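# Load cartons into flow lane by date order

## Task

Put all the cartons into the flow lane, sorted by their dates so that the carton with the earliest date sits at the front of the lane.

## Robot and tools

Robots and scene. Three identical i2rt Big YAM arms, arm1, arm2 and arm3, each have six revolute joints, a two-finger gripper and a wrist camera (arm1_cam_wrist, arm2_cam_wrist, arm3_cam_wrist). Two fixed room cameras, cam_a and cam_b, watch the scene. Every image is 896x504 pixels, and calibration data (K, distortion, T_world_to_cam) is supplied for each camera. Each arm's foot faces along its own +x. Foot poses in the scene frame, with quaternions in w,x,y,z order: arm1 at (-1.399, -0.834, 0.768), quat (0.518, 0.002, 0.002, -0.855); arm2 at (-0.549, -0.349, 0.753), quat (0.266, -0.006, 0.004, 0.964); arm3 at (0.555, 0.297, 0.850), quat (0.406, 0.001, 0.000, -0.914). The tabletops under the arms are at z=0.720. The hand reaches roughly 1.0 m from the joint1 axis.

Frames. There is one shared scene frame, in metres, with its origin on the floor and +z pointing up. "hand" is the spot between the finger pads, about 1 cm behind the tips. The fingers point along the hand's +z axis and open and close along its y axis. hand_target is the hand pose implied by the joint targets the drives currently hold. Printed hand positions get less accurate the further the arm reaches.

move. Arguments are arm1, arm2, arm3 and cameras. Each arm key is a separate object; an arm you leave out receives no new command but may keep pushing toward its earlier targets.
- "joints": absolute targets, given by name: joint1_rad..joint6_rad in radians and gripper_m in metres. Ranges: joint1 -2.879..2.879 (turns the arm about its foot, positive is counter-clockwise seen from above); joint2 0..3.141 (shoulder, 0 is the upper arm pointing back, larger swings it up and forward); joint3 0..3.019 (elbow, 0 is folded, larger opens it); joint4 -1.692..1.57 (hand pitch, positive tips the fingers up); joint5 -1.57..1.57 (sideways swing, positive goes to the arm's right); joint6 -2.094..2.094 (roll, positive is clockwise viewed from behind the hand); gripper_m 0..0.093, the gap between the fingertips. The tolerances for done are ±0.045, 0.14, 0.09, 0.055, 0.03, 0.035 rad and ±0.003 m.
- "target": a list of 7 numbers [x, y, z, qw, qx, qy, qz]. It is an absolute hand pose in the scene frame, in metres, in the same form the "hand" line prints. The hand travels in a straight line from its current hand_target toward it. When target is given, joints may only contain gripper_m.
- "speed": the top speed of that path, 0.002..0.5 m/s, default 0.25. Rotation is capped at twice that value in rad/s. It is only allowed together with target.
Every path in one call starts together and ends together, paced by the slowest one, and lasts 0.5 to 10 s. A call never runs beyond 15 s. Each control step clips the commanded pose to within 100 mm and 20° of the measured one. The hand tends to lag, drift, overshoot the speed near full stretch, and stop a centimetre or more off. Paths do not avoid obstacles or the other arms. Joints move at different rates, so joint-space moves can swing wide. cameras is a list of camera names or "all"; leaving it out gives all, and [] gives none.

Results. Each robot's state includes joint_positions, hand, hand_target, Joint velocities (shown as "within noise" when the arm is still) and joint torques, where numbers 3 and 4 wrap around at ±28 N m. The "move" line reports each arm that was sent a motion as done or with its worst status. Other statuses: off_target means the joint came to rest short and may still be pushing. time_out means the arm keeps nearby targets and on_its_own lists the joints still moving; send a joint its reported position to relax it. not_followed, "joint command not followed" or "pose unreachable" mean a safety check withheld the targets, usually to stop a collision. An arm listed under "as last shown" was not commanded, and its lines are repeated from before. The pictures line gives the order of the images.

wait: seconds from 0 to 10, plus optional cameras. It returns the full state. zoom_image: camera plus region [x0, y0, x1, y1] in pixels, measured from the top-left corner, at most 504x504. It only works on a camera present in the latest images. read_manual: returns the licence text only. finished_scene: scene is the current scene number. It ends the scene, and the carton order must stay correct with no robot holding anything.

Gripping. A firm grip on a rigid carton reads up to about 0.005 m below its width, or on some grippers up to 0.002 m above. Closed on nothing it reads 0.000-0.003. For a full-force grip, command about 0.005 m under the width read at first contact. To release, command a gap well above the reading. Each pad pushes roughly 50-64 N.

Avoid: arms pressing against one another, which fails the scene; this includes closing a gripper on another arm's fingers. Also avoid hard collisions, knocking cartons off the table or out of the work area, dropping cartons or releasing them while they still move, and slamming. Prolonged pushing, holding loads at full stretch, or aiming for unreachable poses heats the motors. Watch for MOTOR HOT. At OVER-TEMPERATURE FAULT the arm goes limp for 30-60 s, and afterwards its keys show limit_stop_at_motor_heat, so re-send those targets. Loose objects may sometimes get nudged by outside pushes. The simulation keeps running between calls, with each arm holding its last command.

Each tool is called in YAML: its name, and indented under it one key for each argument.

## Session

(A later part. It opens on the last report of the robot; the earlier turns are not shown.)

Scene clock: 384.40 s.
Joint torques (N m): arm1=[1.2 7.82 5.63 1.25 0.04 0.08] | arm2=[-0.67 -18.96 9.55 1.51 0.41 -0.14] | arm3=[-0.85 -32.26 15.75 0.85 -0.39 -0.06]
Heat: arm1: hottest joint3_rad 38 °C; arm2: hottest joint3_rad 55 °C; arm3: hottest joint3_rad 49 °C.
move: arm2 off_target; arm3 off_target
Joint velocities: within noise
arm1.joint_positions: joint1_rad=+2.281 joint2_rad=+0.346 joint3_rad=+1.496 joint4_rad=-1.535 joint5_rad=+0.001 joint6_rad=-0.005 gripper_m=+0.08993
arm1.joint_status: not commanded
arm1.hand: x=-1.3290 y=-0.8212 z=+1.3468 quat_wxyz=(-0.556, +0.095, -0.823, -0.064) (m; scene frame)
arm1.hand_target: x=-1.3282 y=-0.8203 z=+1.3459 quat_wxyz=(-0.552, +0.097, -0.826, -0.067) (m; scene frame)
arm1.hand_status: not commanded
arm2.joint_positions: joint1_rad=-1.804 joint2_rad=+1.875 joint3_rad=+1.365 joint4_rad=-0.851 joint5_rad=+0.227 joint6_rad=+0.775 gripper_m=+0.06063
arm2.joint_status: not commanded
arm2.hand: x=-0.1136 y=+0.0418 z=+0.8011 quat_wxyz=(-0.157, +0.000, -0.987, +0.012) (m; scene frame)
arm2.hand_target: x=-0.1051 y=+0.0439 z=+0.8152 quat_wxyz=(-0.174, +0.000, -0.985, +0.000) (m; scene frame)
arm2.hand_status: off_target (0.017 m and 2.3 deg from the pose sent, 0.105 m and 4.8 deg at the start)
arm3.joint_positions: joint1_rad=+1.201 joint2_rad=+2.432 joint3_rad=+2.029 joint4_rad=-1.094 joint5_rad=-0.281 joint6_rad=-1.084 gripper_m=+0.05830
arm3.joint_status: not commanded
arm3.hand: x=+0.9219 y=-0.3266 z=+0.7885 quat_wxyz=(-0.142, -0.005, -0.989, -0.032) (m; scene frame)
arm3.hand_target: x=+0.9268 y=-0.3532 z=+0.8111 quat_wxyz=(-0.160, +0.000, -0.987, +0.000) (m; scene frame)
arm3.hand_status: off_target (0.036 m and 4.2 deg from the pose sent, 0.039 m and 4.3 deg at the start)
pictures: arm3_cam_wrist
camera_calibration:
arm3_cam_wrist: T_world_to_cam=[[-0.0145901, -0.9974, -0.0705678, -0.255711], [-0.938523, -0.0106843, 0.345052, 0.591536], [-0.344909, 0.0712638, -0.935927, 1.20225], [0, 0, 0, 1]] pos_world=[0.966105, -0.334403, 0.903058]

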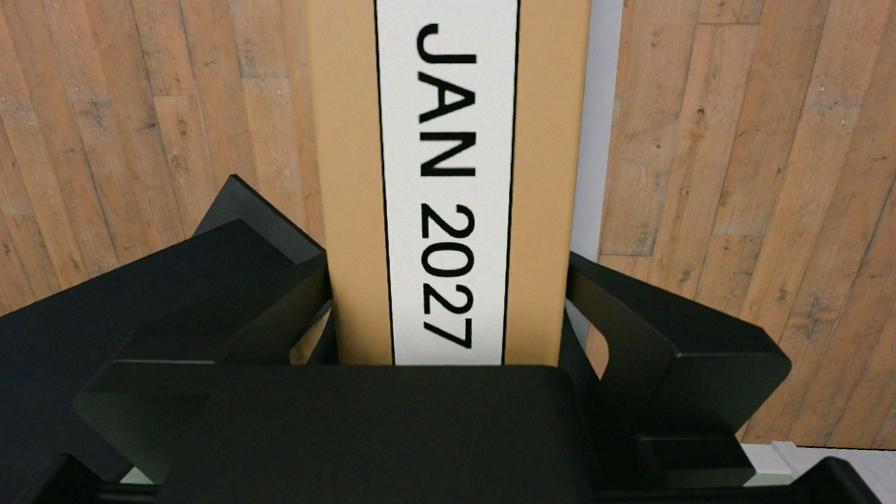

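move:
  arm3: {"target": [0.927, -0.364, 0.805, 0.1607, 0, 0.987, 0], "speed": 0.1}
  arm2: {"target": [-0.105, 0.040, 0.778, 0.1736, 0, 0.9848, 0], "speed": 0.06}
  cameras: ["arm3_cam_wrist", "arm2_cam_wrist"]

Scene clock: 391.47 s.
Joint torques (N m): arm1=[1.2 7.88 5.63 1.26 0.04 0.09] | arm2=[-0.73 -15.97 8.1 1.47 0.21 -0.14] | arm3=[-0.91 -31.97 15.99 0.25 -0.43 -0.05]
Heat: arm1: hottest joint3_rad 38 °C; arm2: hottest joint3_rad 56 °C; arm3: hottest joint3_rad 49 °C.
move: arm2 done; arm3 off_target
Joint velocities: within noise
arm1: as last shown
arm2.joint_positions: joint1_rad=-1.808 joint2_rad=+1.888 joint3_rad=+1.332 joint4_rad=-0.759 joint5_rad=+0.230 joint6_rad=+0.772 gripper_m=+0.06063
arm2.joint_status: not commanded
arm2.hand: x=-0.1072 y=+0.0448 z=+0.7870 quat_wxyz=(-0.175, -0.003, -0.985, -0.004) (m; scene frame)
arm2.hand_target: x=-0.1052 y=+0.0400 z=+0.7782 quat_wxyz=(-0.173, +0.000, -0.985, +0.000) (m; scene frame)
arm2.hand_status: done (0.010 m and 0.5 deg from the pose sent, 0.025 m and 2.3 deg at the start)
arm3.joint_positions: joint1_rad=+1.193 joint2_rad=+2.460 joint3_rad=+2.076 joint4_rad=-1.094 joint5_rad=-0.281 joint6_rad=-1.091 gripper_m=+0.05830
arm3.joint_status: not commanded
arm3.hand: x=+0.9226 y=-0.3405 z=+0.7861 quat_wxyz=(-0.147, -0.004, -0.989, -0.022) (m; scene frame)
arm3.hand_target: x=+0.9260 y=-0.3627 z=+0.8056 quat_wxyz=(-0.161, +0.000, -0.987, +0.001) (m; scene frame)
arm3.hand_status: off_target (0.031 m and 3.1 deg from the pose sent, 0.041 m and 4.2 deg at the start)
pictures: arm2_cam_wrist, arm3_cam_wrist
camera_calibration:
arm2_cam_wrist: T_world_to_cam=[[-0.00398037, -0.999975, 0.00583532, 0.0378421], [-0.969172, 0.00529521, 0.24633, -0.289991], [-0.246355, -0.00467494, -0.969168, 0.859428], [0, 0, 0, 1]] pos_world=[-0.0691769, 0.0433945, 0.904143]
arm3_cam_wrist: T_world_to_cam=[[-0.0151852, -0.99851, -0.0524056, -0.283798], [-0.941442, -0.003378, 0.337158, 0.604249], [-0.336833, 0.0544567, -0.939988, 1.19125], [0, 0, 0, 1]] pos_world=[0.965807, -0.346206, 0.901157]

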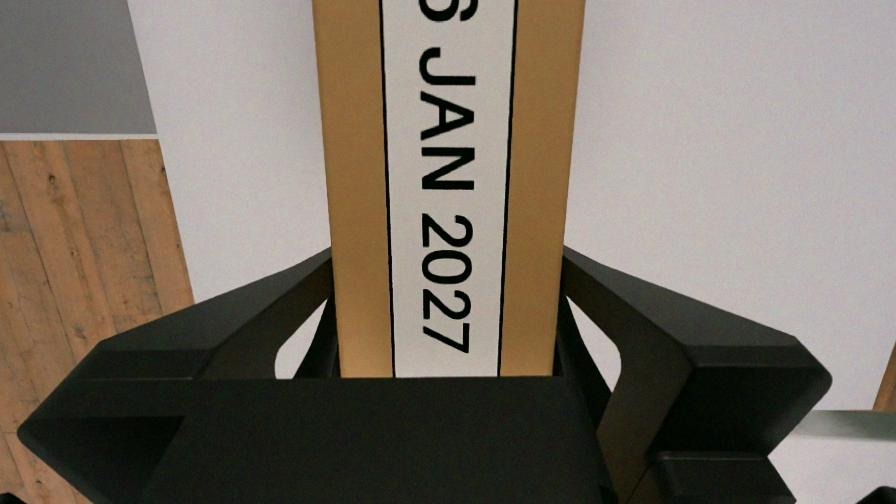

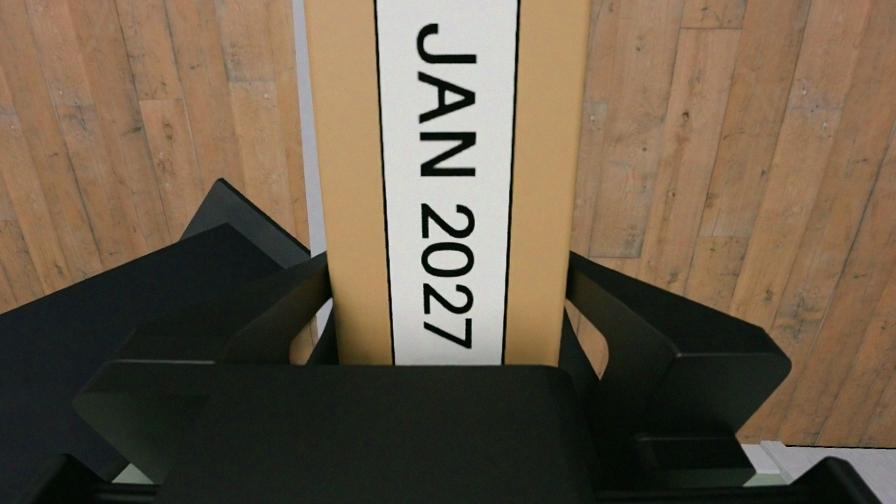

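move:
  arm3: {"target": [0.927, -0.352, 0.792, 0.1607, 0, 0.987, 0], "speed": 0.1}
  arm2: {"target": [-0.105, 0.040, 0.773, 0.1736, 0, 0.9848, 0], "speed": 0.05}
  cameras: ["arm3_cam_wrist"]

Scene clock: 400.30 s.
Joint torques (N m): arm1=[1.2 7.77 5.6 1.26 0.04 0.09] | arm2=[-0.73 -15.79 7.76 1.48 0.19 -0.14] | arm3=[-0.26 -33.32 11.17 1.06 -0.42 0.03]
Heat: arm1: hottest joint3_rad 38 °C; arm2: hottest joint3_rad 55 °C; arm3: hottest joint3_rad 49 °C.
move: arm2 off_target; arm3 off_target
Joint velocities: within noise
arm1: as last shown
arm2.joint_positions: joint1_rad=-1.808 joint2_rad=+1.891 joint3_rad=+1.332 joint4_rad=-0.747 joint5_rad=+0.230 joint6_rad=+0.772 gripper_m=+0.06063
arm2.joint_status: not commanded
arm2.hand: x=-0.1055 y=+0.0464 z=+0.7856 quat_wxyz=(-0.178, -0.003, -0.984, -0.006) (m; scene frame)
arm2.hand_target: x=-0.1052 y=+0.0400 z=+0.7733 quat_wxyz=(-0.174, +0.000, -0.985, +0.000) (m; scene frame)
arm2.hand_status: off_target (0.014 m and 1.0 deg from the pose sent, 0.015 m and 0.5 deg at the start)
arm3.joint_positions: joint1_rad=+1.193 joint2_rad=+2.460 joint3_rad=+2.064 joint4_rad=-1.061 joint5_rad=-0.281 joint6_rad=-1.091 gripper_m=+0.05830
arm3.joint_status: not commanded
arm3.hand: x=+0.9241 y=-0.3434 z=+0.7824 quat_wxyz=(-0.151, -0.002, -0.988, -0.013) (m; scene frame)
arm3.hand_target: x=+0.9267 y=-0.3518 z=+0.7920 quat_wxyz=(-0.161, +0.000, -0.987, +0.000) (m; scene frame)
arm3.hand_status: off_target (0.013 m and 1.9 deg from the pose sent, 0.014 m and 3.1 deg at the start)
pictures: arm3_cam_wrist
camera_calibration:
arm3_cam_wrist: T_world_to_cam=[[-0.0148366, -0.999321, -0.0337362, -0.302146], [-0.94453, 0.0029362, 0.328413, 0.618732], [-0.328091, 0.0367374, -0.943932, 1.17736], [0, 0, 0, 1]] pos_world=[0.966209, -0.34701, 0.897954]

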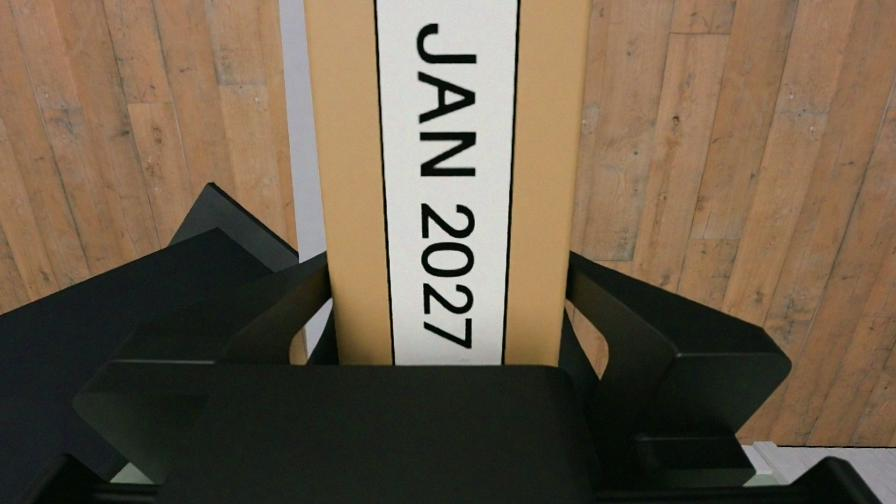

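move:
  arm3: {"target": [0.927, -0.355, 0.813, 0.1607, 0, 0.987, 0], "speed": 0.1}
  arm2: {"joints": {"gripper_m": 0.09}}
  cameras: ["arm3_cam_wrist"]

Scene clock: 422.00 s.
Joint torques (N m): arm1=[1.14 7.77 5.6 1.28 0.03 0.09] | arm2=[-0.79 -15.74 7.76 1.33 0.19 -0.12] | arm3=[-0.21 -34.96 13.23 0.17 -0.41 0.01]
Heat: arm1: hottest joint3_rad 38 °C; arm2: hottest joint3_rad 54 °C; arm3: hottest joint2_rad 48 °C.
move: arm2 done; arm3 off_target
Joint velocities: within noise
arm1: as last shown
arm2.joint_positions: joint1_rad=-1.808 joint2_rad=+1.892 joint3_rad=+1.332 joint4_rad=-0.743 joint5_rad=+0.230 joint6_rad=+0.771 gripper_m=+0.08995
arm2.joint_status: all done
arm2.hand: x=-0.1049 y=+0.0470 z=+0.7856 quat_wxyz=(-0.179, -0.003, -0.984, -0.007) (m; scene frame)
arm2.hand_target: x=-0.1053 y=+0.0399 z=+0.7732 quat_wxyz=(-0.173, +0.000, -0.985, +0.000) (m; scene frame)
arm2.hand_status: not commanded
arm3.joint_positions: joint1_rad=+1.193 joint2_rad=+2.460 joint3_rad=+2.064 joint4_rad=-1.081 joint5_rad=-0.281 joint6_rad=-1.091 gripper_m=+0.05830
arm3.joint_status: not commanded
arm3.hand: x=+0.9220 y=-0.3392 z=+0.7819 quat_wxyz=(-0.147, -0.004, -0.989, -0.022) (m; scene frame)
arm3.hand_target: x=+0.9264 y=-0.3542 z=+0.8130 quat_wxyz=(-0.161, +0.000, -0.987, +0.000) (m; scene frame)
arm3.hand_status: off_target (0.035 m and 3.0 deg from the pose sent, 0.033 m and 1.9 deg at the start)
pictures: arm3_cam_wrist
camera_calibration:
arm3_cam_wrist: T_world_to_cam=[[-0.0151197, -0.998565, -0.0513703, -0.283642], [-0.941619, -0.00306216, 0.336667, 0.605731], [-0.336342, 0.0534616, -0.940221, 1.18638], [0, 0, 0, 1]] pos_world=[0.965107, -0.344806, 0.896956]

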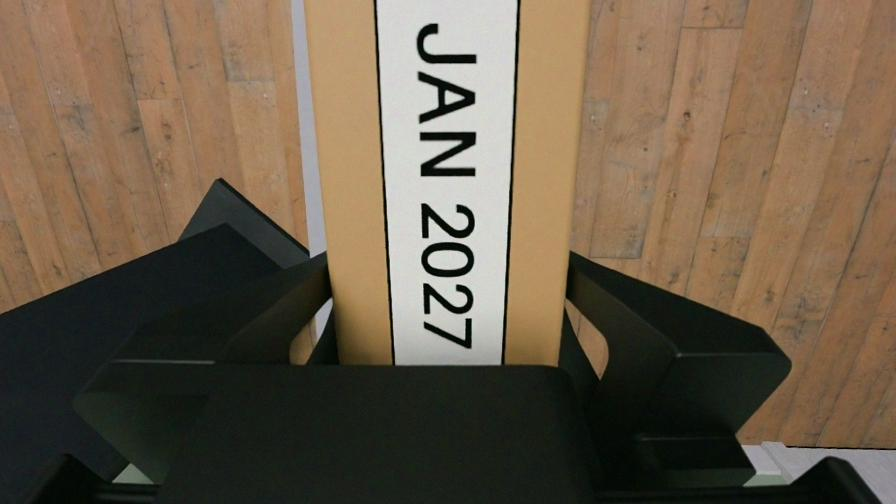

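move:
  arm3: {"target": [0.927, -0.350, 0.840, 0.1607, 0, 0.987, 0], "speed": 0.15}
  arm2: {"target": [-0.112, 0.046, 0.93, 0.1736, 0, 0.9848, 0], "speed": 0.25}
  cameras: []

move:
  arm3: {"target": [0.927, -0.357, 0.810, 0.1607, 0, 0.987, 0], "speed": 0.1}
  arm2: {"target": [-0.40, 0.03, 0.98, 0.150, -0.017, 0.9885, 0.0026], "speed": 0.3}
  cameras: ["arm3_cam_wrist", "arm2_cam_wrist"]

Scene clock: 429.93 s.
Joint torques (N m): arm1=[1.14 7.77 5.6 1.26 0.04 0.09] | arm2=[0.15 -13.8 14.23 0.39 0.26 0] | arm3=[0.21 -35.49 12.7 0.2 -0.42 0.04]
Heat: arm1: hottest joint3_rad 38 °C; arm2: hottest joint3_rad 54 °C; arm3: hottest joint2_rad 49 °C.
move: arm2 off_target; arm3 off_target
Joint velocities: within noise
arm1: as last shown
arm2.joint_positions: joint1_rad=-1.808 joint2_rad=+1.721 joint3_rad=+1.475 joint4_rad=-1.098 joint5_rad=+0.232 joint6_rad=+0.771 gripper_m=+0.08996
arm2.joint_status: not commanded
arm2.hand: x=-0.1220 y=+0.0319 z=+0.9193 quat_wxyz=(-0.166, +0.000, -0.986, +0.008) (m; scene frame)
arm2.hand_target: x=-0.1126 y=+0.0454 z=+0.9300 quat_wxyz=(-0.174, +0.000, -0.985, +0.000) (m; scene frame)
arm2.hand_status: off_target (0.020 m and 1.3 deg from the pose sent, 0.145 m and 1.1 deg at the start)
arm3.joint_positions: joint1_rad=+1.193 joint2_rad=+2.426 joint3_rad=+2.064 joint4_rad=-1.116 joint5_rad=-0.281 joint6_rad=-1.091 gripper_m=+0.05830
arm3.joint_status: not commanded
arm3.hand: x=+0.9211 y=-0.3374 z=+0.8050 quat_wxyz=(-0.147, -0.004, -0.989, -0.022) (m; scene frame)
arm3.hand_target: x=+0.9265 y=-0.3493 z=+0.8398 quat_wxyz=(-0.161, +0.000, -0.987, +0.000) (m; scene frame)
arm3.hand_status: off_target (0.038 m and 3.1 deg from the pose sent, 0.059 m and 3.0 deg at the start)
pictures: none
No camera images: "cameras" was empty.

Scene clock: 432.00 s.
Joint torques (N m): arm1=[1.2 7.77 5.63 1.25 0.03 0.08] | arm2=[0.26 -9 8.62 0.1 0.32 0.09] | arm3=[-0.32 -32.03 14.2 0.96 -0.43 -0.02]
Heat: arm1: hottest joint3_rad 38 °C; arm2: hottest joint3_rad 54 °C; arm3: hottest joint2_rad 49 °C.
move: arm2 off_target; arm3 off_target
Joint velocities: within noise
arm1: as last shown
arm2.joint_positions: joint1_rad=-1.301 joint2_rad=+1.333 joint3_rad=+1.233 joint4_rad=-1.341 joint5_rad=+0.274 joint6_rad=+1.248 gripper_m=+0.08996
arm2.joint_status: not commanded
arm2.hand: x=-0.3965 y=+0.0362 z=+0.9891 quat_wxyz=(-0.154, +0.018, -0.988, -0.016) (m; scene frame)
arm2.hand_target: x=-0.3999 y=+0.0300 z=+0.9801 quat_wxyz=(-0.150, +0.017, -0.989, -0.003) (m; scene frame)
arm2.hand_status: off_target (0.012 m and 1.6 deg from the pose sent, 0.285 m and 2.9 deg at the start)
arm3.joint_positions: joint1_rad=+1.193 joint2_rad=+2.436 joint3_rad=+2.064 joint4_rad=-1.103 joint5_rad=-0.281 joint6_rad=-1.091 gripper_m=+0.05830
arm3.joint_status: not commanded
arm3.hand: x=+0.9216 y=-0.3384 z=+0.7980 quat_wxyz=(-0.147, -0.004, -0.989, -0.021) (m; scene frame)
arm3.hand_target: x=+0.9263 y=-0.3562 z=+0.8105 quat_wxyz=(-0.161, +0.000, -0.987, +0.000) (m; scene frame)
arm3.hand_status: off_target (0.023 m and 2.9 deg from the pose sent, 0.021 m and 3.1 deg at the start)
pictures: arm2_cam_wrist, arm3_cam_wrist
camera_calibration:
arm2_cam_wrist: T_world_to_cam=[[0.0418348, -0.999048, -0.0123595, 0.0630054], [-0.956839, -0.0436219, 0.287326, -0.653996], [-0.287591, -0.000194173, -0.957753, 0.956253], [0, 0, 0, 1]] pos_world=[-0.353395, 0.0346026, 1.10454]
arm3_cam_wrist: T_world_to_cam=[[-0.0150505, -0.998619, -0.0503365, -0.283052], [-0.941795, -0.00275118, 0.336176, 0.600663], [-0.33585, 0.0524663, -0.940453, 1.20073], [0, 0, 0, 1]] pos_world=[0.964707, -0.344006, 0.913056]

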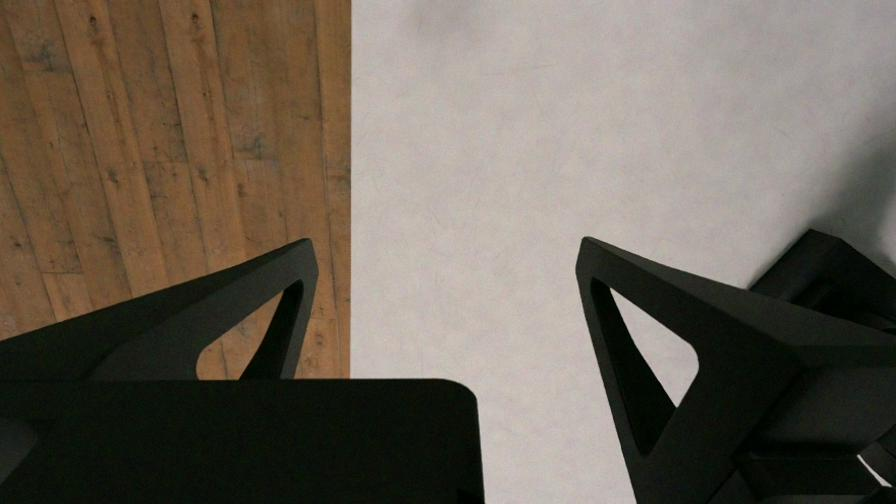

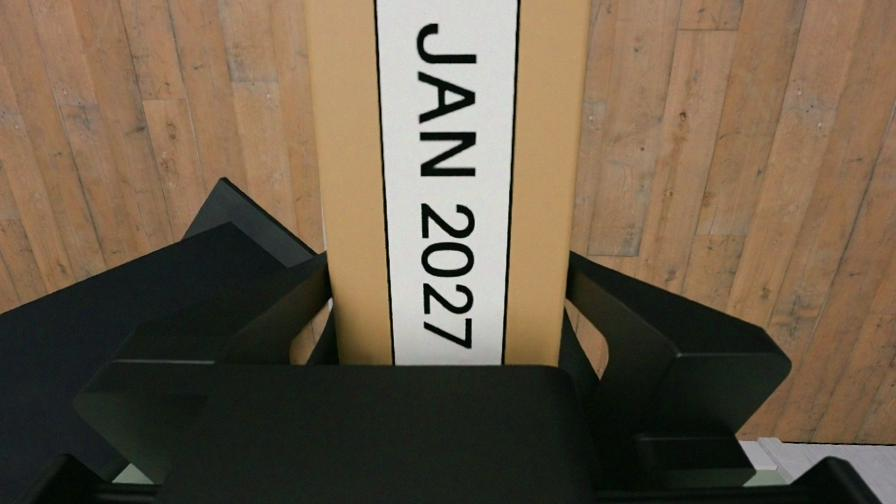

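move:
  arm3: {"target": [0.927, -0.352, 0.788, 0.1607, 0, 0.987, 0], "speed": 0.08}
  cameras: ["arm3_cam_wrist"]

Scene clock: 437.97 s.
Joint torques (N m): arm1=[1.32 7.77 5.6 1.25 0.04 0.09] | arm2=[0.26 -8.94 8.61 0.13 0.32 0.09] | arm3=[-0.21 -31.97 11.11 1.05 -0.42 0.03]
Heat: arm1: hottest joint3_rad 38 °C; arm2: hottest joint3_rad 53 °C; arm3: hottest joint2_rad 49 °C.
move: arm3 done
Joint velocities: within noise
arm1, arm2: as last shown
arm2.joint_positions: joint1_rad=-1.301 joint2_rad=+1.333 joint3_rad=+1.233 joint4_rad=-1.341 joint5_rad=+0.274 joint6_rad=+1.249 gripper_m=+0.08996
arm3.joint_positions: joint1_rad=+1.193 joint2_rad=+2.452 joint3_rad=+2.064 joint4_rad=-1.055 joint5_rad=-0.281 joint6_rad=-1.091 gripper_m=+0.05830
arm3.joint_status: not commanded
arm3.hand: x=+0.9253 y=-0.3460 z=+0.7878 quat_wxyz=(-0.154, -0.001, -0.988, -0.007) (m; scene frame)
arm3.hand_target: x=+0.9268 y=-0.3520 z=+0.7881 quat_wxyz=(-0.161, +0.000, -0.987, +0.000) (m; scene frame)
arm3.hand_status: done (0.006 m and 1.1 deg from the pose sent, 0.018 m and 2.9 deg at the start)
pictures: arm3_cam_wrist
camera_calibration:
arm3_cam_wrist: T_world_to_cam=[[-0.0145985, -0.999655, -0.0218419, -0.314244], [-0.946482, 0.00677147, 0.322687, 0.625862], [-0.322427, 0.0253837, -0.946254, 1.17556], [0, 0, 0, 1]] pos_world=[0.96681, -0.348213, 0.903553]

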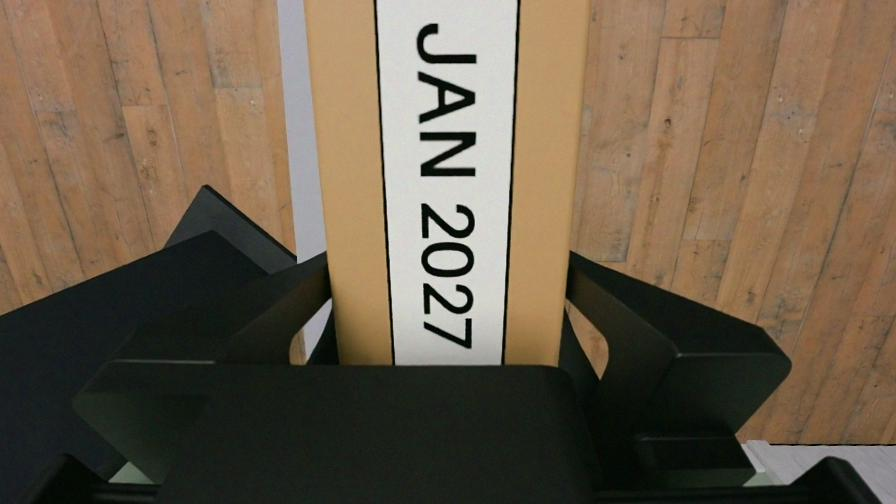

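move:
  arm3: {"joints": {"joint2_rad": 2.40, "joint4_rad": -1.115}}
  cameras: ["arm3_cam_wrist"]

Scene clock: 465.57 s.
Joint torques (N m): arm1=[1.26 7.71 5.63 1.26 0.04 0.09] | arm2=[0.26 -9 8.61 0.12 0.32 0.09] | arm3=[-0.15 -36.19 11.17 0.2 -0.42 0.02]
Heat: arm1: hottest joint3_rad 38 °C; arm2: hottest joint3_rad 51 °C; arm3: hottest joint3_rad 46 °C.
move: arm3 done
Joint velocities: within noise
arm1, arm2: as last shown
arm3.joint_positions: joint1_rad=+1.193 joint2_rad=+2.439 joint3_rad=+2.064 joint4_rad=-1.107 joint5_rad=-0.281 joint6_rad=-1.091 gripper_m=+0.05830
arm3.joint_status: all done
arm3.hand: x=+0.9209 y=-0.3370 z=+0.7957 quat_wxyz=(-0.146, -0.004, -0.989, -0.025) (m; scene frame)
arm3.hand_target: x=+0.9234 y=-0.3453 z=+0.8275 quat_wxyz=(-0.157, -0.001, -0.988, -0.007) (m; scene frame)
arm3.hand_status: not commanded
pictures: arm3_cam_wrist
camera_calibration:
arm3_cam_wrist: T_world_to_cam=[[-0.01523, -0.998273, -0.0567401, -0.276353], [-0.940715, -0.00492554, 0.339163, 0.596679], [-0.338857, 0.0585417, -0.939015, 1.20201], [0, 0, 0, 1]] pos_world=[0.964406, -0.343305, 0.910657]

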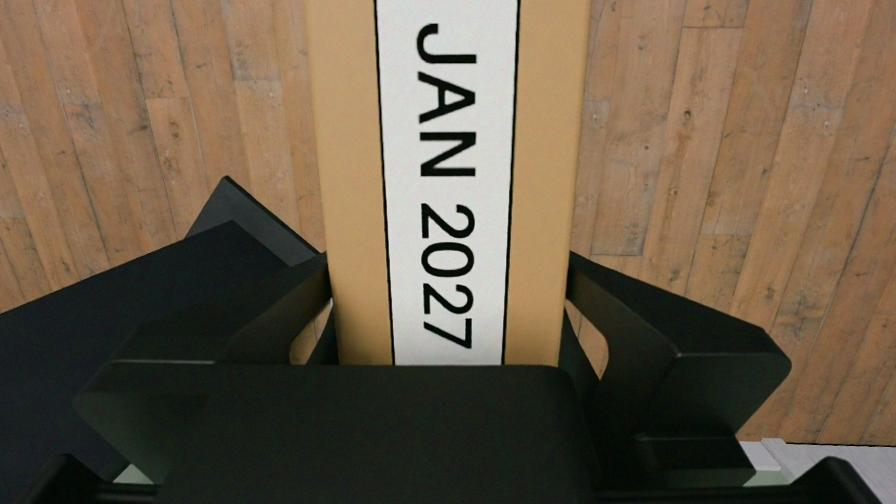

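move:
  arm3: {"joints": {"joint2_rad": 2.443, "joint4_rad": -1.085}}
  cameras: ["arm3_cam_wrist"]

Scene clock: 472.40 s.
Joint torques (N m): arm1=[1.2 7.82 5.61 1.28 0.04 0.09] | arm2=[0.21 -8.94 8.61 0.12 0.32 0.09] | arm3=[-0.09 -32.03 11.19 0.91 -0.41 0.02]
Heat: arm1: hottest joint3_rad 38 °C; arm2: hottest joint3_rad 50 °C; arm3: hottest joint3_rad 46 °C.
move: arm3 done
Joint velocities: within noise
arm1.joint_positions: joint1_rad=+2.281 joint2_rad=+0.346 joint3_rad=+1.496 joint4_rad=-1.535 joint5_rad=+0.001 joint6_rad=-0.005 gripper_m=+0.08993
arm1.joint_status: not commanded
arm1.hand: x=-1.3290 y=-0.8212 z=+1.3468 quat_wxyz=(-0.556, +0.095, -0.823, -0.064) (m; scene frame)
arm1.hand_target: x=-1.3282 y=-0.8203 z=+1.3459 quat_wxyz=(-0.552, +0.097, -0.826, -0.067) (m; scene frame)
arm1.hand_status: not commanded
arm2: as last shown
arm3.joint_positions: joint1_rad=+1.193 joint2_rad=+2.439 joint3_rad=+2.064 joint4_rad=-1.099 joint5_rad=-0.281 joint6_rad=-1.091 gripper_m=+0.05830
arm3.joint_status: all done
arm3.hand: x=+0.9218 y=-0.3389 z=+0.7959 quat_wxyz=(-0.147, -0.003, -0.989, -0.021) (m; scene frame)
arm3.hand_target: x=+0.9234 y=-0.3451 z=+0.7975 quat_wxyz=(-0.154, -0.002, -0.988, -0.013) (m; scene frame)
arm3.hand_status: not commanded
pictures: arm3_cam_wrist
camera_calibration:
arm3_cam_wrist: T_world_to_cam=[[-0.0150682, -0.998687, -0.0489536, -0.284717], [-0.942012, -0.00223595, 0.335572, 0.602365], [-0.335241, 0.0511713, -0.940742, 1.19813], [0, 0, 0, 1]] pos_world=[0.964807, -0.344307, 0.911056]

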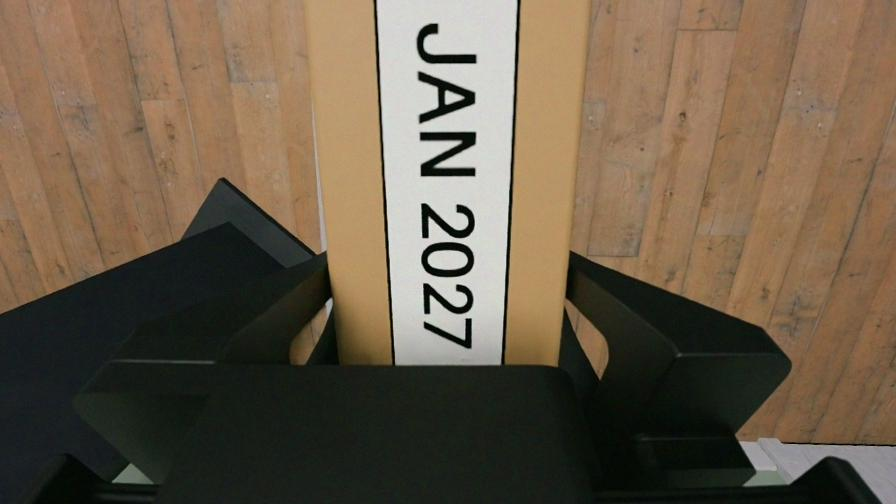

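move:
  arm3: {"joints": {"joint2_rad": 2.475, "joint4_rad": -1.068}}
  cameras: ["arm3_cam_wrist"]

Scene clock: 476.80 s.
Joint torques (N m): arm1=[1.2 7.88 5.63 1.28 0.03 0.09] | arm2=[0.26 -8.94 8.61 0.12 0.32 0.09] | arm3=[-0.15 -32.62 11.26 0.91 -0.41 0.03]
Heat: arm1: hottest joint3_rad 38 °C; arm2: hottest joint3_rad 50 °C; arm3: hottest joint2_rad 46 °C.
move: arm3 done
Joint velocities: within noise
arm1, arm2: as last shown
arm3.joint_positions: joint1_rad=+1.193 joint2_rad=+2.475 joint3_rad=+2.060 joint4_rad=-1.081 joint5_rad=-0.281 joint6_rad=-1.091 gripper_m=+0.05830
arm3.joint_status: all done
arm3.hand: x=+0.9201 y=-0.3352 z=+0.7698 quat_wxyz=(-0.143, -0.005, -0.989, -0.030) (m; scene frame)
arm3.hand_target: x=+0.9225 y=-0.3432 z=+0.7751 quat_wxyz=(-0.151, -0.003, -0.988, -0.020) (m; scene frame)
arm3.hand_status: not commanded
pictures: arm3_cam_wrist
camera_calibration:
arm3_cam_wrist: T_world_to_cam=[[-0.0156075, -0.997587, -0.0676532, -0.267091], [-0.938874, -0.00865031, 0.344151, 0.59782], [-0.343906, 0.0688892, -0.936474, 1.18345], [0, 0, 0, 1]] pos_world=[0.964105, -0.342802, 0.884459]

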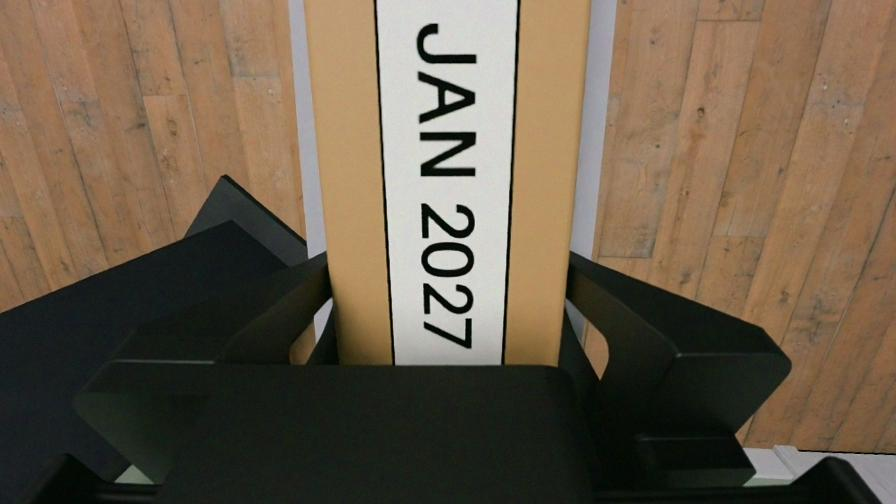

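move:
  arm3: {"joints": {"joint2_rad": 2.495, "joint4_rad": -1.055}}
  cameras: ["arm3_cam_wrist"]

Scene clock: 480.23 s.
Joint torques (N m): arm1=[1.26 7.82 5.61 1.26 0.04 0.09] | arm2=[0.26 -8.94 8.62 0.14 0.32 0.09] | arm3=[-0.26 -32.15 11.19 0.87 -0.42 0.04]
Heat: arm1: hottest joint3_rad 38 °C; arm2: hottest joint3_rad 50 °C; arm3: hottest joint2_rad 46 °C.
move: arm3 done
Joint velocities: within noise
arm1, arm2: as last shown
arm3.joint_positions: joint1_rad=+1.193 joint2_rad=+2.489 joint3_rad=+2.060 joint4_rad=-1.068 joint5_rad=-0.281 joint6_rad=-1.091 gripper_m=+0.05830
arm3.joint_status: all done
arm3.hand: x=+0.9201 y=-0.3352 z=+0.7598 quat_wxyz=(-0.143, -0.005, -0.989, -0.031) (m; scene frame)
arm3.hand_target: x=+0.9220 y=-0.3421 z=+0.7610 quat_wxyz=(-0.149, -0.004, -0.989, -0.023) (m; scene frame)
arm3.hand_status: not commanded
pictures: arm3_cam_wrist
camera_calibration:
arm3_cam_wrist: T_world_to_cam=[[-0.0155825, -0.997499, -0.0689393, -0.266742], [-0.938622, -0.00916889, 0.344826, 0.600378], [-0.344596, 0.0700812, -0.936132, 1.17481], [0, 0, 0, 1]] pos_world=[0.964205, -0.342902, 0.874359]

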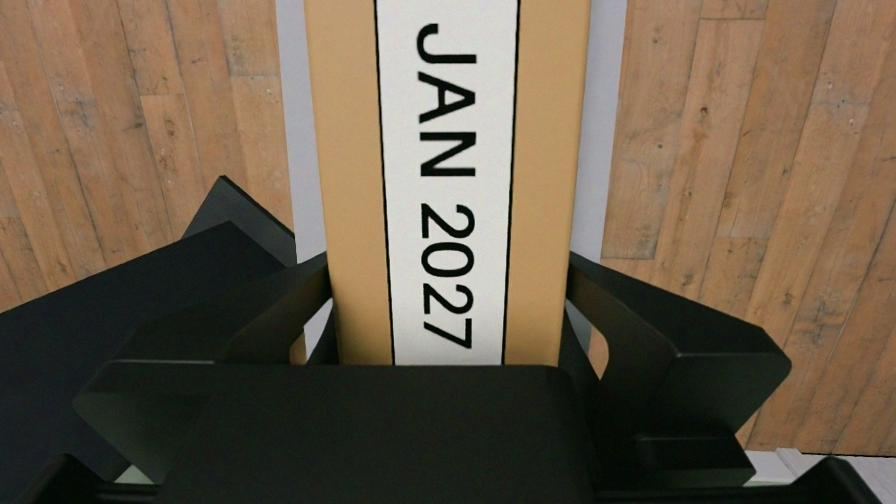

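move:
  arm3: {"joints": {"joint2_rad": 2.508, "joint4_rad": -1.050}}
  cameras: []

Scene clock: 482.67 s.
Joint torques (N m): arm1=[1.26 7.77 5.61 1.26 0.04 0.09] | arm2=[0.21 -9 8.59 0.13 0.32 0.09] | arm3=[-0.21 -31.74 11.1 0.91 -0.42 0.03]
Heat: arm1: hottest joint3_rad 38 °C; arm2: hottest joint3_rad 50 °C; arm3: hottest joint2_rad 46 °C.
move: arm3 done
Joint velocities: within noise
arm1, arm2: as last shown
arm3.joint_positions: joint1_rad=+1.193 joint2_rad=+2.497 joint3_rad=+2.060 joint4_rad=-1.062 joint5_rad=-0.281 joint6_rad=-1.091 gripper_m=+0.05830
arm3.joint_status: all done
arm3.hand: x=+0.9200 y=-0.3350 z=+0.7548 quat_wxyz=(-0.142, -0.005, -0.989, -0.031) (m; scene frame)
arm3.hand_target: x=+0.9213 y=-0.3405 z=+0.7520 quat_wxyz=(-0.148, -0.004, -0.989, -0.026) (m; scene frame)
arm3.hand_status: not commanded
pictures: none
No camera images: "cameras" was empty.

move:
  arm3: {"joints": {"joint2_rad": 2.522, "joint4_rad": -1.042}}
  cameras: []

Scene clock: 485.30 s.
Joint torques (N m): arm1=[1.14 7.77 5.6 1.25 0.04 0.08] | arm2=[0.21 -8.94 8.61 0.13 0.32 0.1] | arm3=[-0.21 -30.39 11.15 1.1 -0.42 0.01]
Heat: arm1: hottest joint3_rad 38 °C; arm2: hottest joint3_rad 50 °C; arm3: hottest joint2_rad 46 °C.
move: arm3 done
Joint velocities: within noise
arm1, arm2: as last shown
arm3.joint_positions: joint1_rad=+1.193 joint2_rad=+2.497 joint3_rad=+2.060 joint4_rad=-1.060 joint5_rad=-0.281 joint6_rad=-1.091 gripper_m=+0.05830
arm3.joint_status: all done
arm3.hand: x=+0.9201 y=-0.3352 z=+0.7543 quat_wxyz=(-0.142, -0.005, -0.989, -0.031) (m; scene frame)
arm3.hand_target: x=+0.9207 y=-0.3393 z=+0.7420 quat_wxyz=(-0.146, -0.005, -0.989, -0.029) (m; scene frame)
arm3.hand_status: not commanded
pictures: none
No camera images: "cameras" was empty.

move:
  arm3: {"joints": {"gripper_m": 0.088}}
  cameras: ["arm3_cam_wrist"]

wait:
  seconds: 1.5
  cameras: ["arm3_cam_wrist", "cam_b"]

Scene clock: 488.10 s.
Joint torques (N m): arm1=[1.2 7.77 5.61 1.26 0.04 0.09] | arm2=[0.26 -8.94 8.62 0.12 0.32 0.1] | arm3=[-0.62 -30.27 11.4 1.55 0.14 0.02]
Heat: arm1: hottest joint3_rad 38 °C; arm2: hottest joint3_rad 50 °C; arm3: hottest joint2_rad 47 °C.
move: arm3 done
Joint velocities: within noise
arm1: as last shown
arm2.joint_positions: joint1_rad=-1.301 joint2_rad=+1.333 joint3_rad=+1.233 joint4_rad=-1.341 joint5_rad=+0.274 joint6_rad=+1.249 gripper_m=+0.08996
arm2.joint_status: not commanded
arm2.hand: x=-0.3965 y=+0.0362 z=+0.9891 quat_wxyz=(-0.154, +0.018, -0.988, -0.016) (m; scene frame)
arm2.hand_target: x=-0.3999 y=+0.0300 z=+0.9801 quat_wxyz=(-0.150, +0.017, -0.989, -0.003) (m; scene frame)
arm2.hand_status: not commanded
arm3.joint_positions: joint1_rad=+1.200 joint2_rad=+2.497 joint3_rad=+2.057 joint4_rad=-1.074 joint5_rad=-0.297 joint6_rad=-1.090 gripper_m=+0.08782
arm3.joint_status: all done
arm3.hand: x=+0.9246 y=-0.3272 z=+0.7534 quat_wxyz=(-0.145, -0.003, -0.988, -0.043) (m; scene frame)
arm3.hand_target: x=+0.9208 y=-0.3392 z=+0.7420 quat_wxyz=(-0.146, -0.005, -0.989, -0.029) (m; scene frame)
arm3.hand_status: not commanded
pictures: arm3_cam_wrist
camera_calibration:
arm3_cam_wrist: T_world_to_cam=[[-0.00799525, -0.995711, -0.0921724, -0.248011], [-0.940534, -0.0238163, 0.338865, 0.608363], [-0.339606, 0.0894005, -0.936309, 1.17167], [0, 0, 0, 1]] pos_world=[0.96811, -0.337207, 0.868036]

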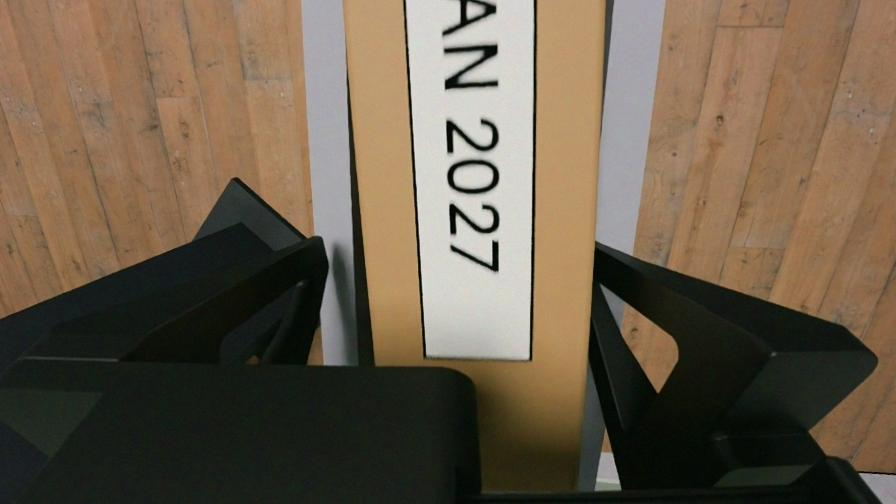

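Scene clock: 489.60 s.
Joint torques (N m): arm1=[1.2 7.82 5.61 1.28 0.04 0.09] | arm2=[0.21 -9 8.61 0.13 0.32 0.09] | arm3=[-0.67 -30.39 11.44 1.61 0.14 0]
Heat: arm1: hottest joint3_rad 38 °C; arm2: hottest joint3_rad 50 °C; arm3: hottest joint2_rad 47 °C.
Joint velocities: within noise
arm1.joint_positions: joint1_rad=+2.281 joint2_rad=+0.346 joint3_rad=+1.496 joint4_rad=-1.535 joint5_rad=+0.001 joint6_rad=-0.005 gripper_m=+0.08993
arm1.joint_status: not commanded
arm1.hand: x=-1.3290 y=-0.8212 z=+1.3468 quat_wxyz=(-0.556, +0.095, -0.823, -0.064) (m; scene frame)
arm1.hand_target: x=-1.3282 y=-0.8203 z=+1.3459 quat_wxyz=(-0.552, +0.097, -0.826, -0.067) (m; scene frame)
arm1.hand_status: not commanded
arm2.joint_positions: joint1_rad=-1.301 joint2_rad=+1.333 joint3_rad=+1.233 joint4_rad=-1.341 joint5_rad=+0.274 joint6_rad=+1.249 gripper_m=+0.08996
arm2.joint_status: not commanded
arm2.hand: x=-0.3965 y=+0.0362 z=+0.9891 quat_wxyz=(-0.154, +0.018, -0.988, -0.016) (m; scene frame)
arm2.hand_target: x=-0.3999 y=+0.0300 z=+0.9801 quat_wxyz=(-0.150, +0.017, -0.989, -0.003) (m; scene frame)
arm2.hand_status: not commanded
arm3.joint_positions: joint1_rad=+1.200 joint2_rad=+2.497 joint3_rad=+2.057 joint4_rad=-1.074 joint5_rad=-0.297 joint6_rad=-1.090 gripper_m=+0.08785
arm3.joint_status: all done
arm3.hand: x=+0.9246 y=-0.3272 z=+0.7534 quat_wxyz=(-0.145, -0.003, -0.988, -0.043) (m; scene frame)
arm3.hand_target: x=+0.9208 y=-0.3392 z=+0.7420 quat_wxyz=(-0.146, -0.005, -0.989, -0.029) (m; scene frame)
arm3.hand_status: not commanded
wait: 1.50 s; at rest by 0.27 s
pictures: arm3_cam_wrist, cam_b
camera_calibration:
arm3_cam_wrist: T_world_to_cam=[[-0.00799525, -0.995711, -0.0921724, -0.248011], [-0.940534, -0.0238163, 0.338865, 0.608363], [-0.339606, 0.0894005, -0.936309, 1.17167], [0, 0, 0, 1]] pos_world=[0.96811, -0.337207, 0.868036]

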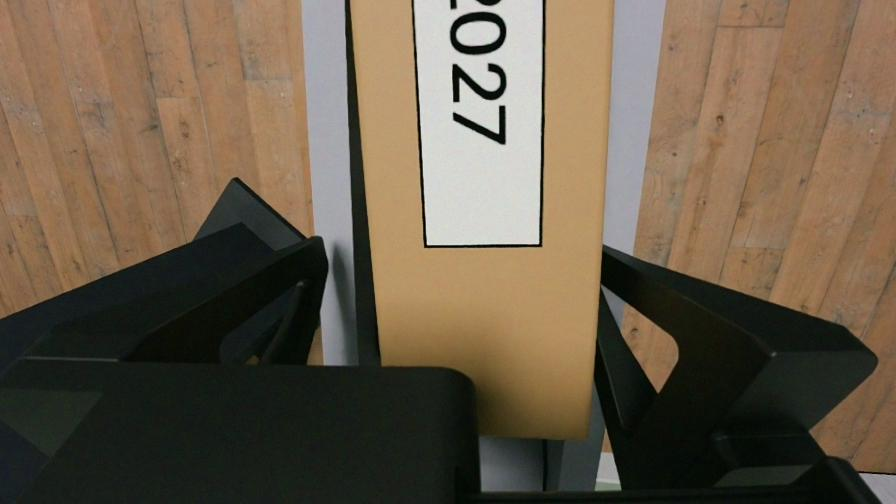

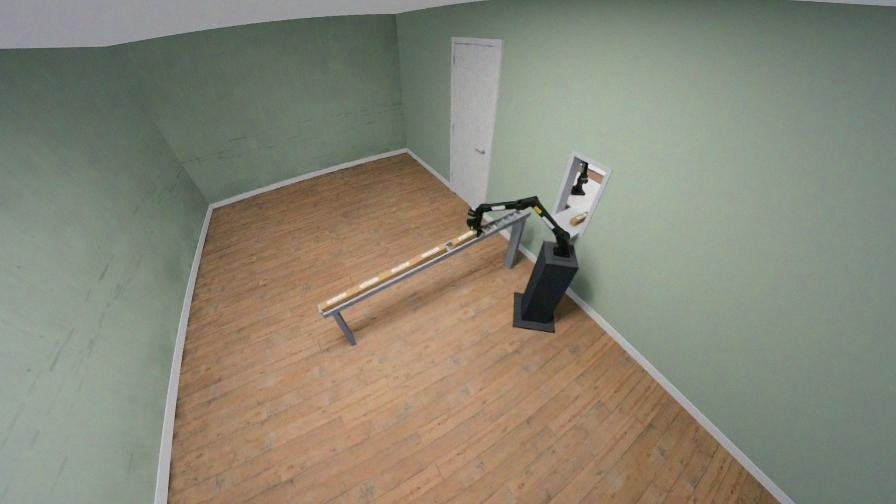

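wait:
  seconds: 1.5
  cameras: ["arm3_cam_wrist", "cam_b"]

zoom_image:
  camera: "cam_b"
  region: [300, 190, 560, 360]

Scene clock: 493.97 s.
Joint torques (N m): arm1=[1.2 7.82 5.63 1.25 0.04 0.09] | arm2=[0.26 -8.94 8.62 0.1 0.32 0.09] | arm3=[-0.56 -30.39 11.44 1.55 0.14 0.01]
Heat: arm1: hottest joint3_rad 38 °C; arm2: hottest joint3_rad 50 °C; arm3: hottest joint2_rad 47 °C.
Joint velocities: within noise
arm1.joint_positions: joint1_rad=+2.281 joint2_rad=+0.346 joint3_rad=+1.496 joint4_rad=-1.535 joint5_rad=+0.001 joint6_rad=-0.005 gripper_m=+0.08993
arm1.joint_status: not commanded
arm1.hand: x=-1.3290 y=-0.8212 z=+1.3468 quat_wxyz=(-0.556, +0.095, -0.823, -0.064) (m; scene frame)
arm1.hand_target: x=-1.3282 y=-0.8203 z=+1.3459 quat_wxyz=(-0.552, +0.097, -0.826, -0.067) (m; scene frame)
arm1.hand_status: not commanded
arm2.joint_positions: joint1_rad=-1.301 joint2_rad=+1.333 joint3_rad=+1.233 joint4_rad=-1.341 joint5_rad=+0.274 joint6_rad=+1.249 gripper_m=+0.08996
arm2.joint_status: not commanded
arm2.hand: x=-0.3965 y=+0.0362 z=+0.9891 quat_wxyz=(-0.154, +0.018, -0.988, -0.016) (m; scene frame)
arm2.hand_target: x=-0.3999 y=+0.0300 z=+0.9801 quat_wxyz=(-0.150, +0.017, -0.989, -0.003) (m; scene frame)
arm2.hand_status: not commanded
arm3.joint_positions: joint1_rad=+1.200 joint2_rad=+2.497 joint3_rad=+2.057 joint4_rad=-1.074 joint5_rad=-0.297 joint6_rad=-1.090 gripper_m=+0.08785
arm3.joint_status: all done
arm3.hand: x=+0.9246 y=-0.3272 z=+0.7534 quat_wxyz=(-0.145, -0.003, -0.988, -0.043) (m; scene frame)
arm3.hand_target: x=+0.9208 y=-0.3392 z=+0.7420 quat_wxyz=(-0.146, -0.005, -0.989, -0.029) (m; scene frame)
arm3.hand_status: not commanded
wait: 1.50 s; at rest from the start
pictures: arm3_cam_wrist, cam_b
camera_calibration:
arm3_cam_wrist: T_world_to_cam=[[-0.00799525, -0.995711, -0.0921724, -0.248011], [-0.940534, -0.0238163, 0.338865, 0.608363], [-0.339606, 0.0894005, -0.936309, 1.17167], [0, 0, 0, 1]] pos_world=[0.96811, -0.337207, 0.868036]

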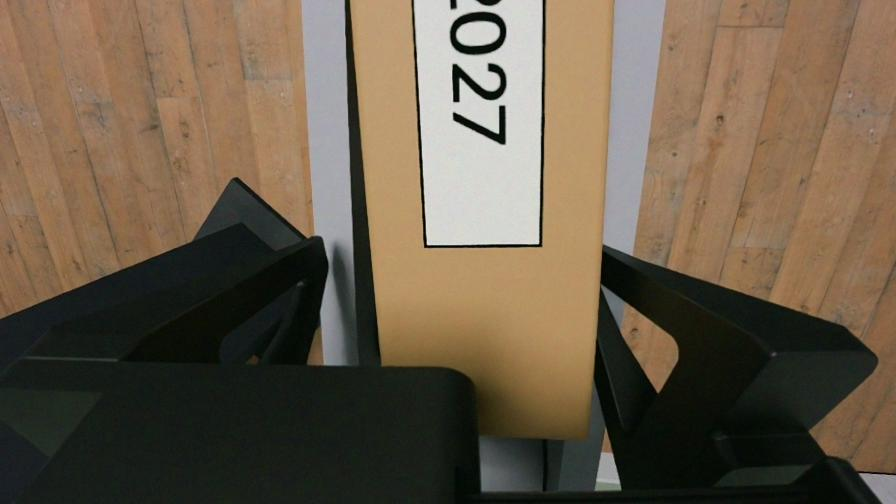

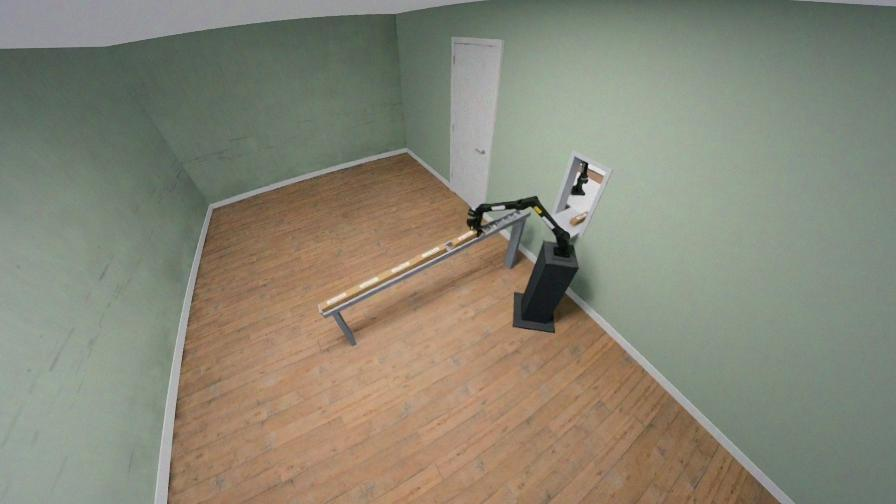

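Scaled by 1.938 from the camera's 896x504 image, which has a finer 1280x720 frame.

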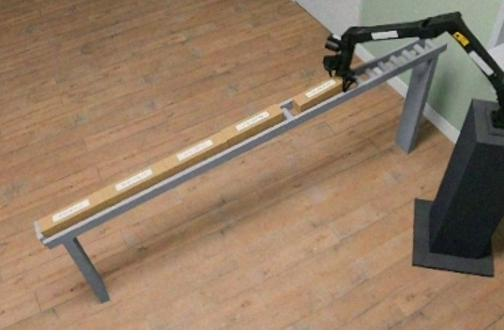

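move:
  arm3: {"target": [0.921, -0.354, 0.88, 0.1607, 0, 0.987, 0], "speed": 0.15}
  cameras: ["arm3_cam_wrist", "cam_b"]

zoom_image:
  camera: "cam_b"
  region: [300, 190, 560, 360]

Scene clock: 499.03 s.
Joint torques (N m): arm1=[1.2 7.82 5.6 1.26 0.04 0.09] | arm2=[0.32 -8.94 8.61 0.12 0.32 0.09] | arm3=[-0.67 -31.56 14.56 0.18 -0.16 -0.02]
Heat: arm1: hottest joint3_rad 38 °C; arm2: hottest joint3_rad 50 °C; arm3: hottest joint2_rad 48 °C.
move: arm3 off_target
Joint velocities: within noise
arm1, arm2: as last shown
arm3.joint_positions: joint1_rad=+1.193 joint2_rad=+2.353 joint3_rad=+2.098 joint4_rad=-1.197 joint5_rad=-0.290 joint6_rad=-1.093 gripper_m=+0.08793
arm3.joint_status: not commanded
arm3.hand: x=+0.9236 y=-0.3397 z=+0.8686 quat_wxyz=(-0.156, -0.001, -0.988, -0.013) (m; scene frame)
arm3.hand_target: x=+0.9208 y=-0.3533 z=+0.8801 quat_wxyz=(-0.161, +0.000, -0.987, +0.000) (m; scene frame)
arm3.hand_status: off_target (0.018 m and 1.6 deg from the pose sent, 0.129 m and 5.2 deg at the start)
pictures: arm3_cam_wrist, cam_b
camera_calibration:
arm3_cam_wrist: T_world_to_cam=[[-0.0112991, -0.999401, -0.0327124, -0.299804], [-0.947631, 0.000260318, 0.319367, 0.599757], [-0.319167, 0.0346078, -0.947066, 1.25217], [0, 0, 0, 1]] pos_world=[0.964613, -0.343115, 0.984541]

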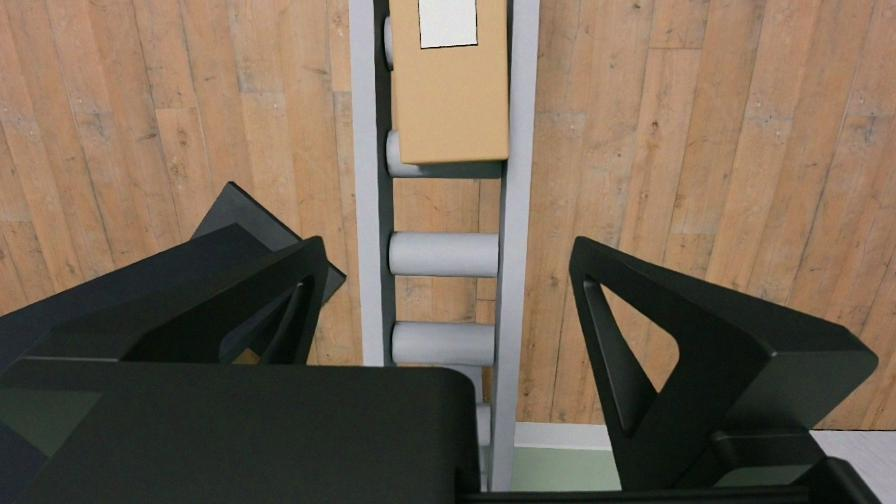

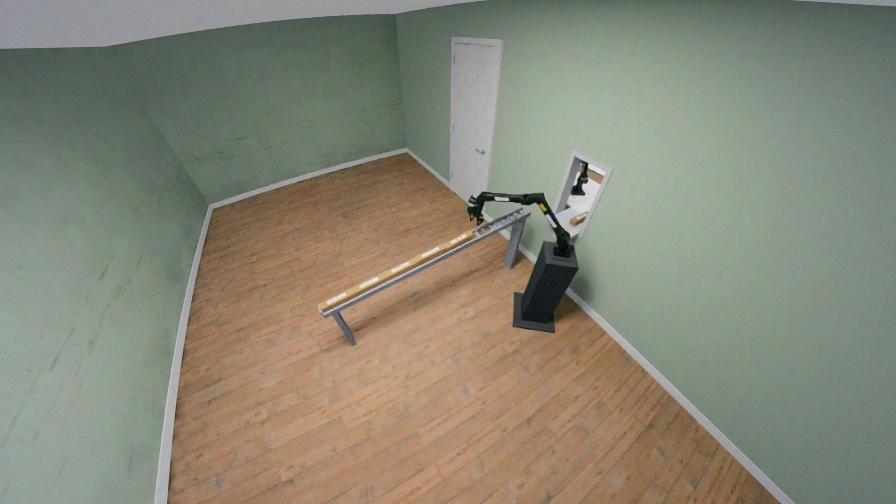

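Scaled by 1.938 from the camera's 896x504 image, which has a finer 1280x720 frame.

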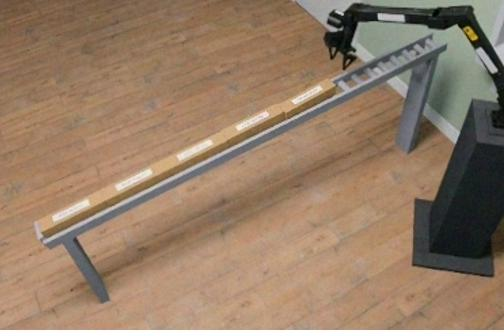

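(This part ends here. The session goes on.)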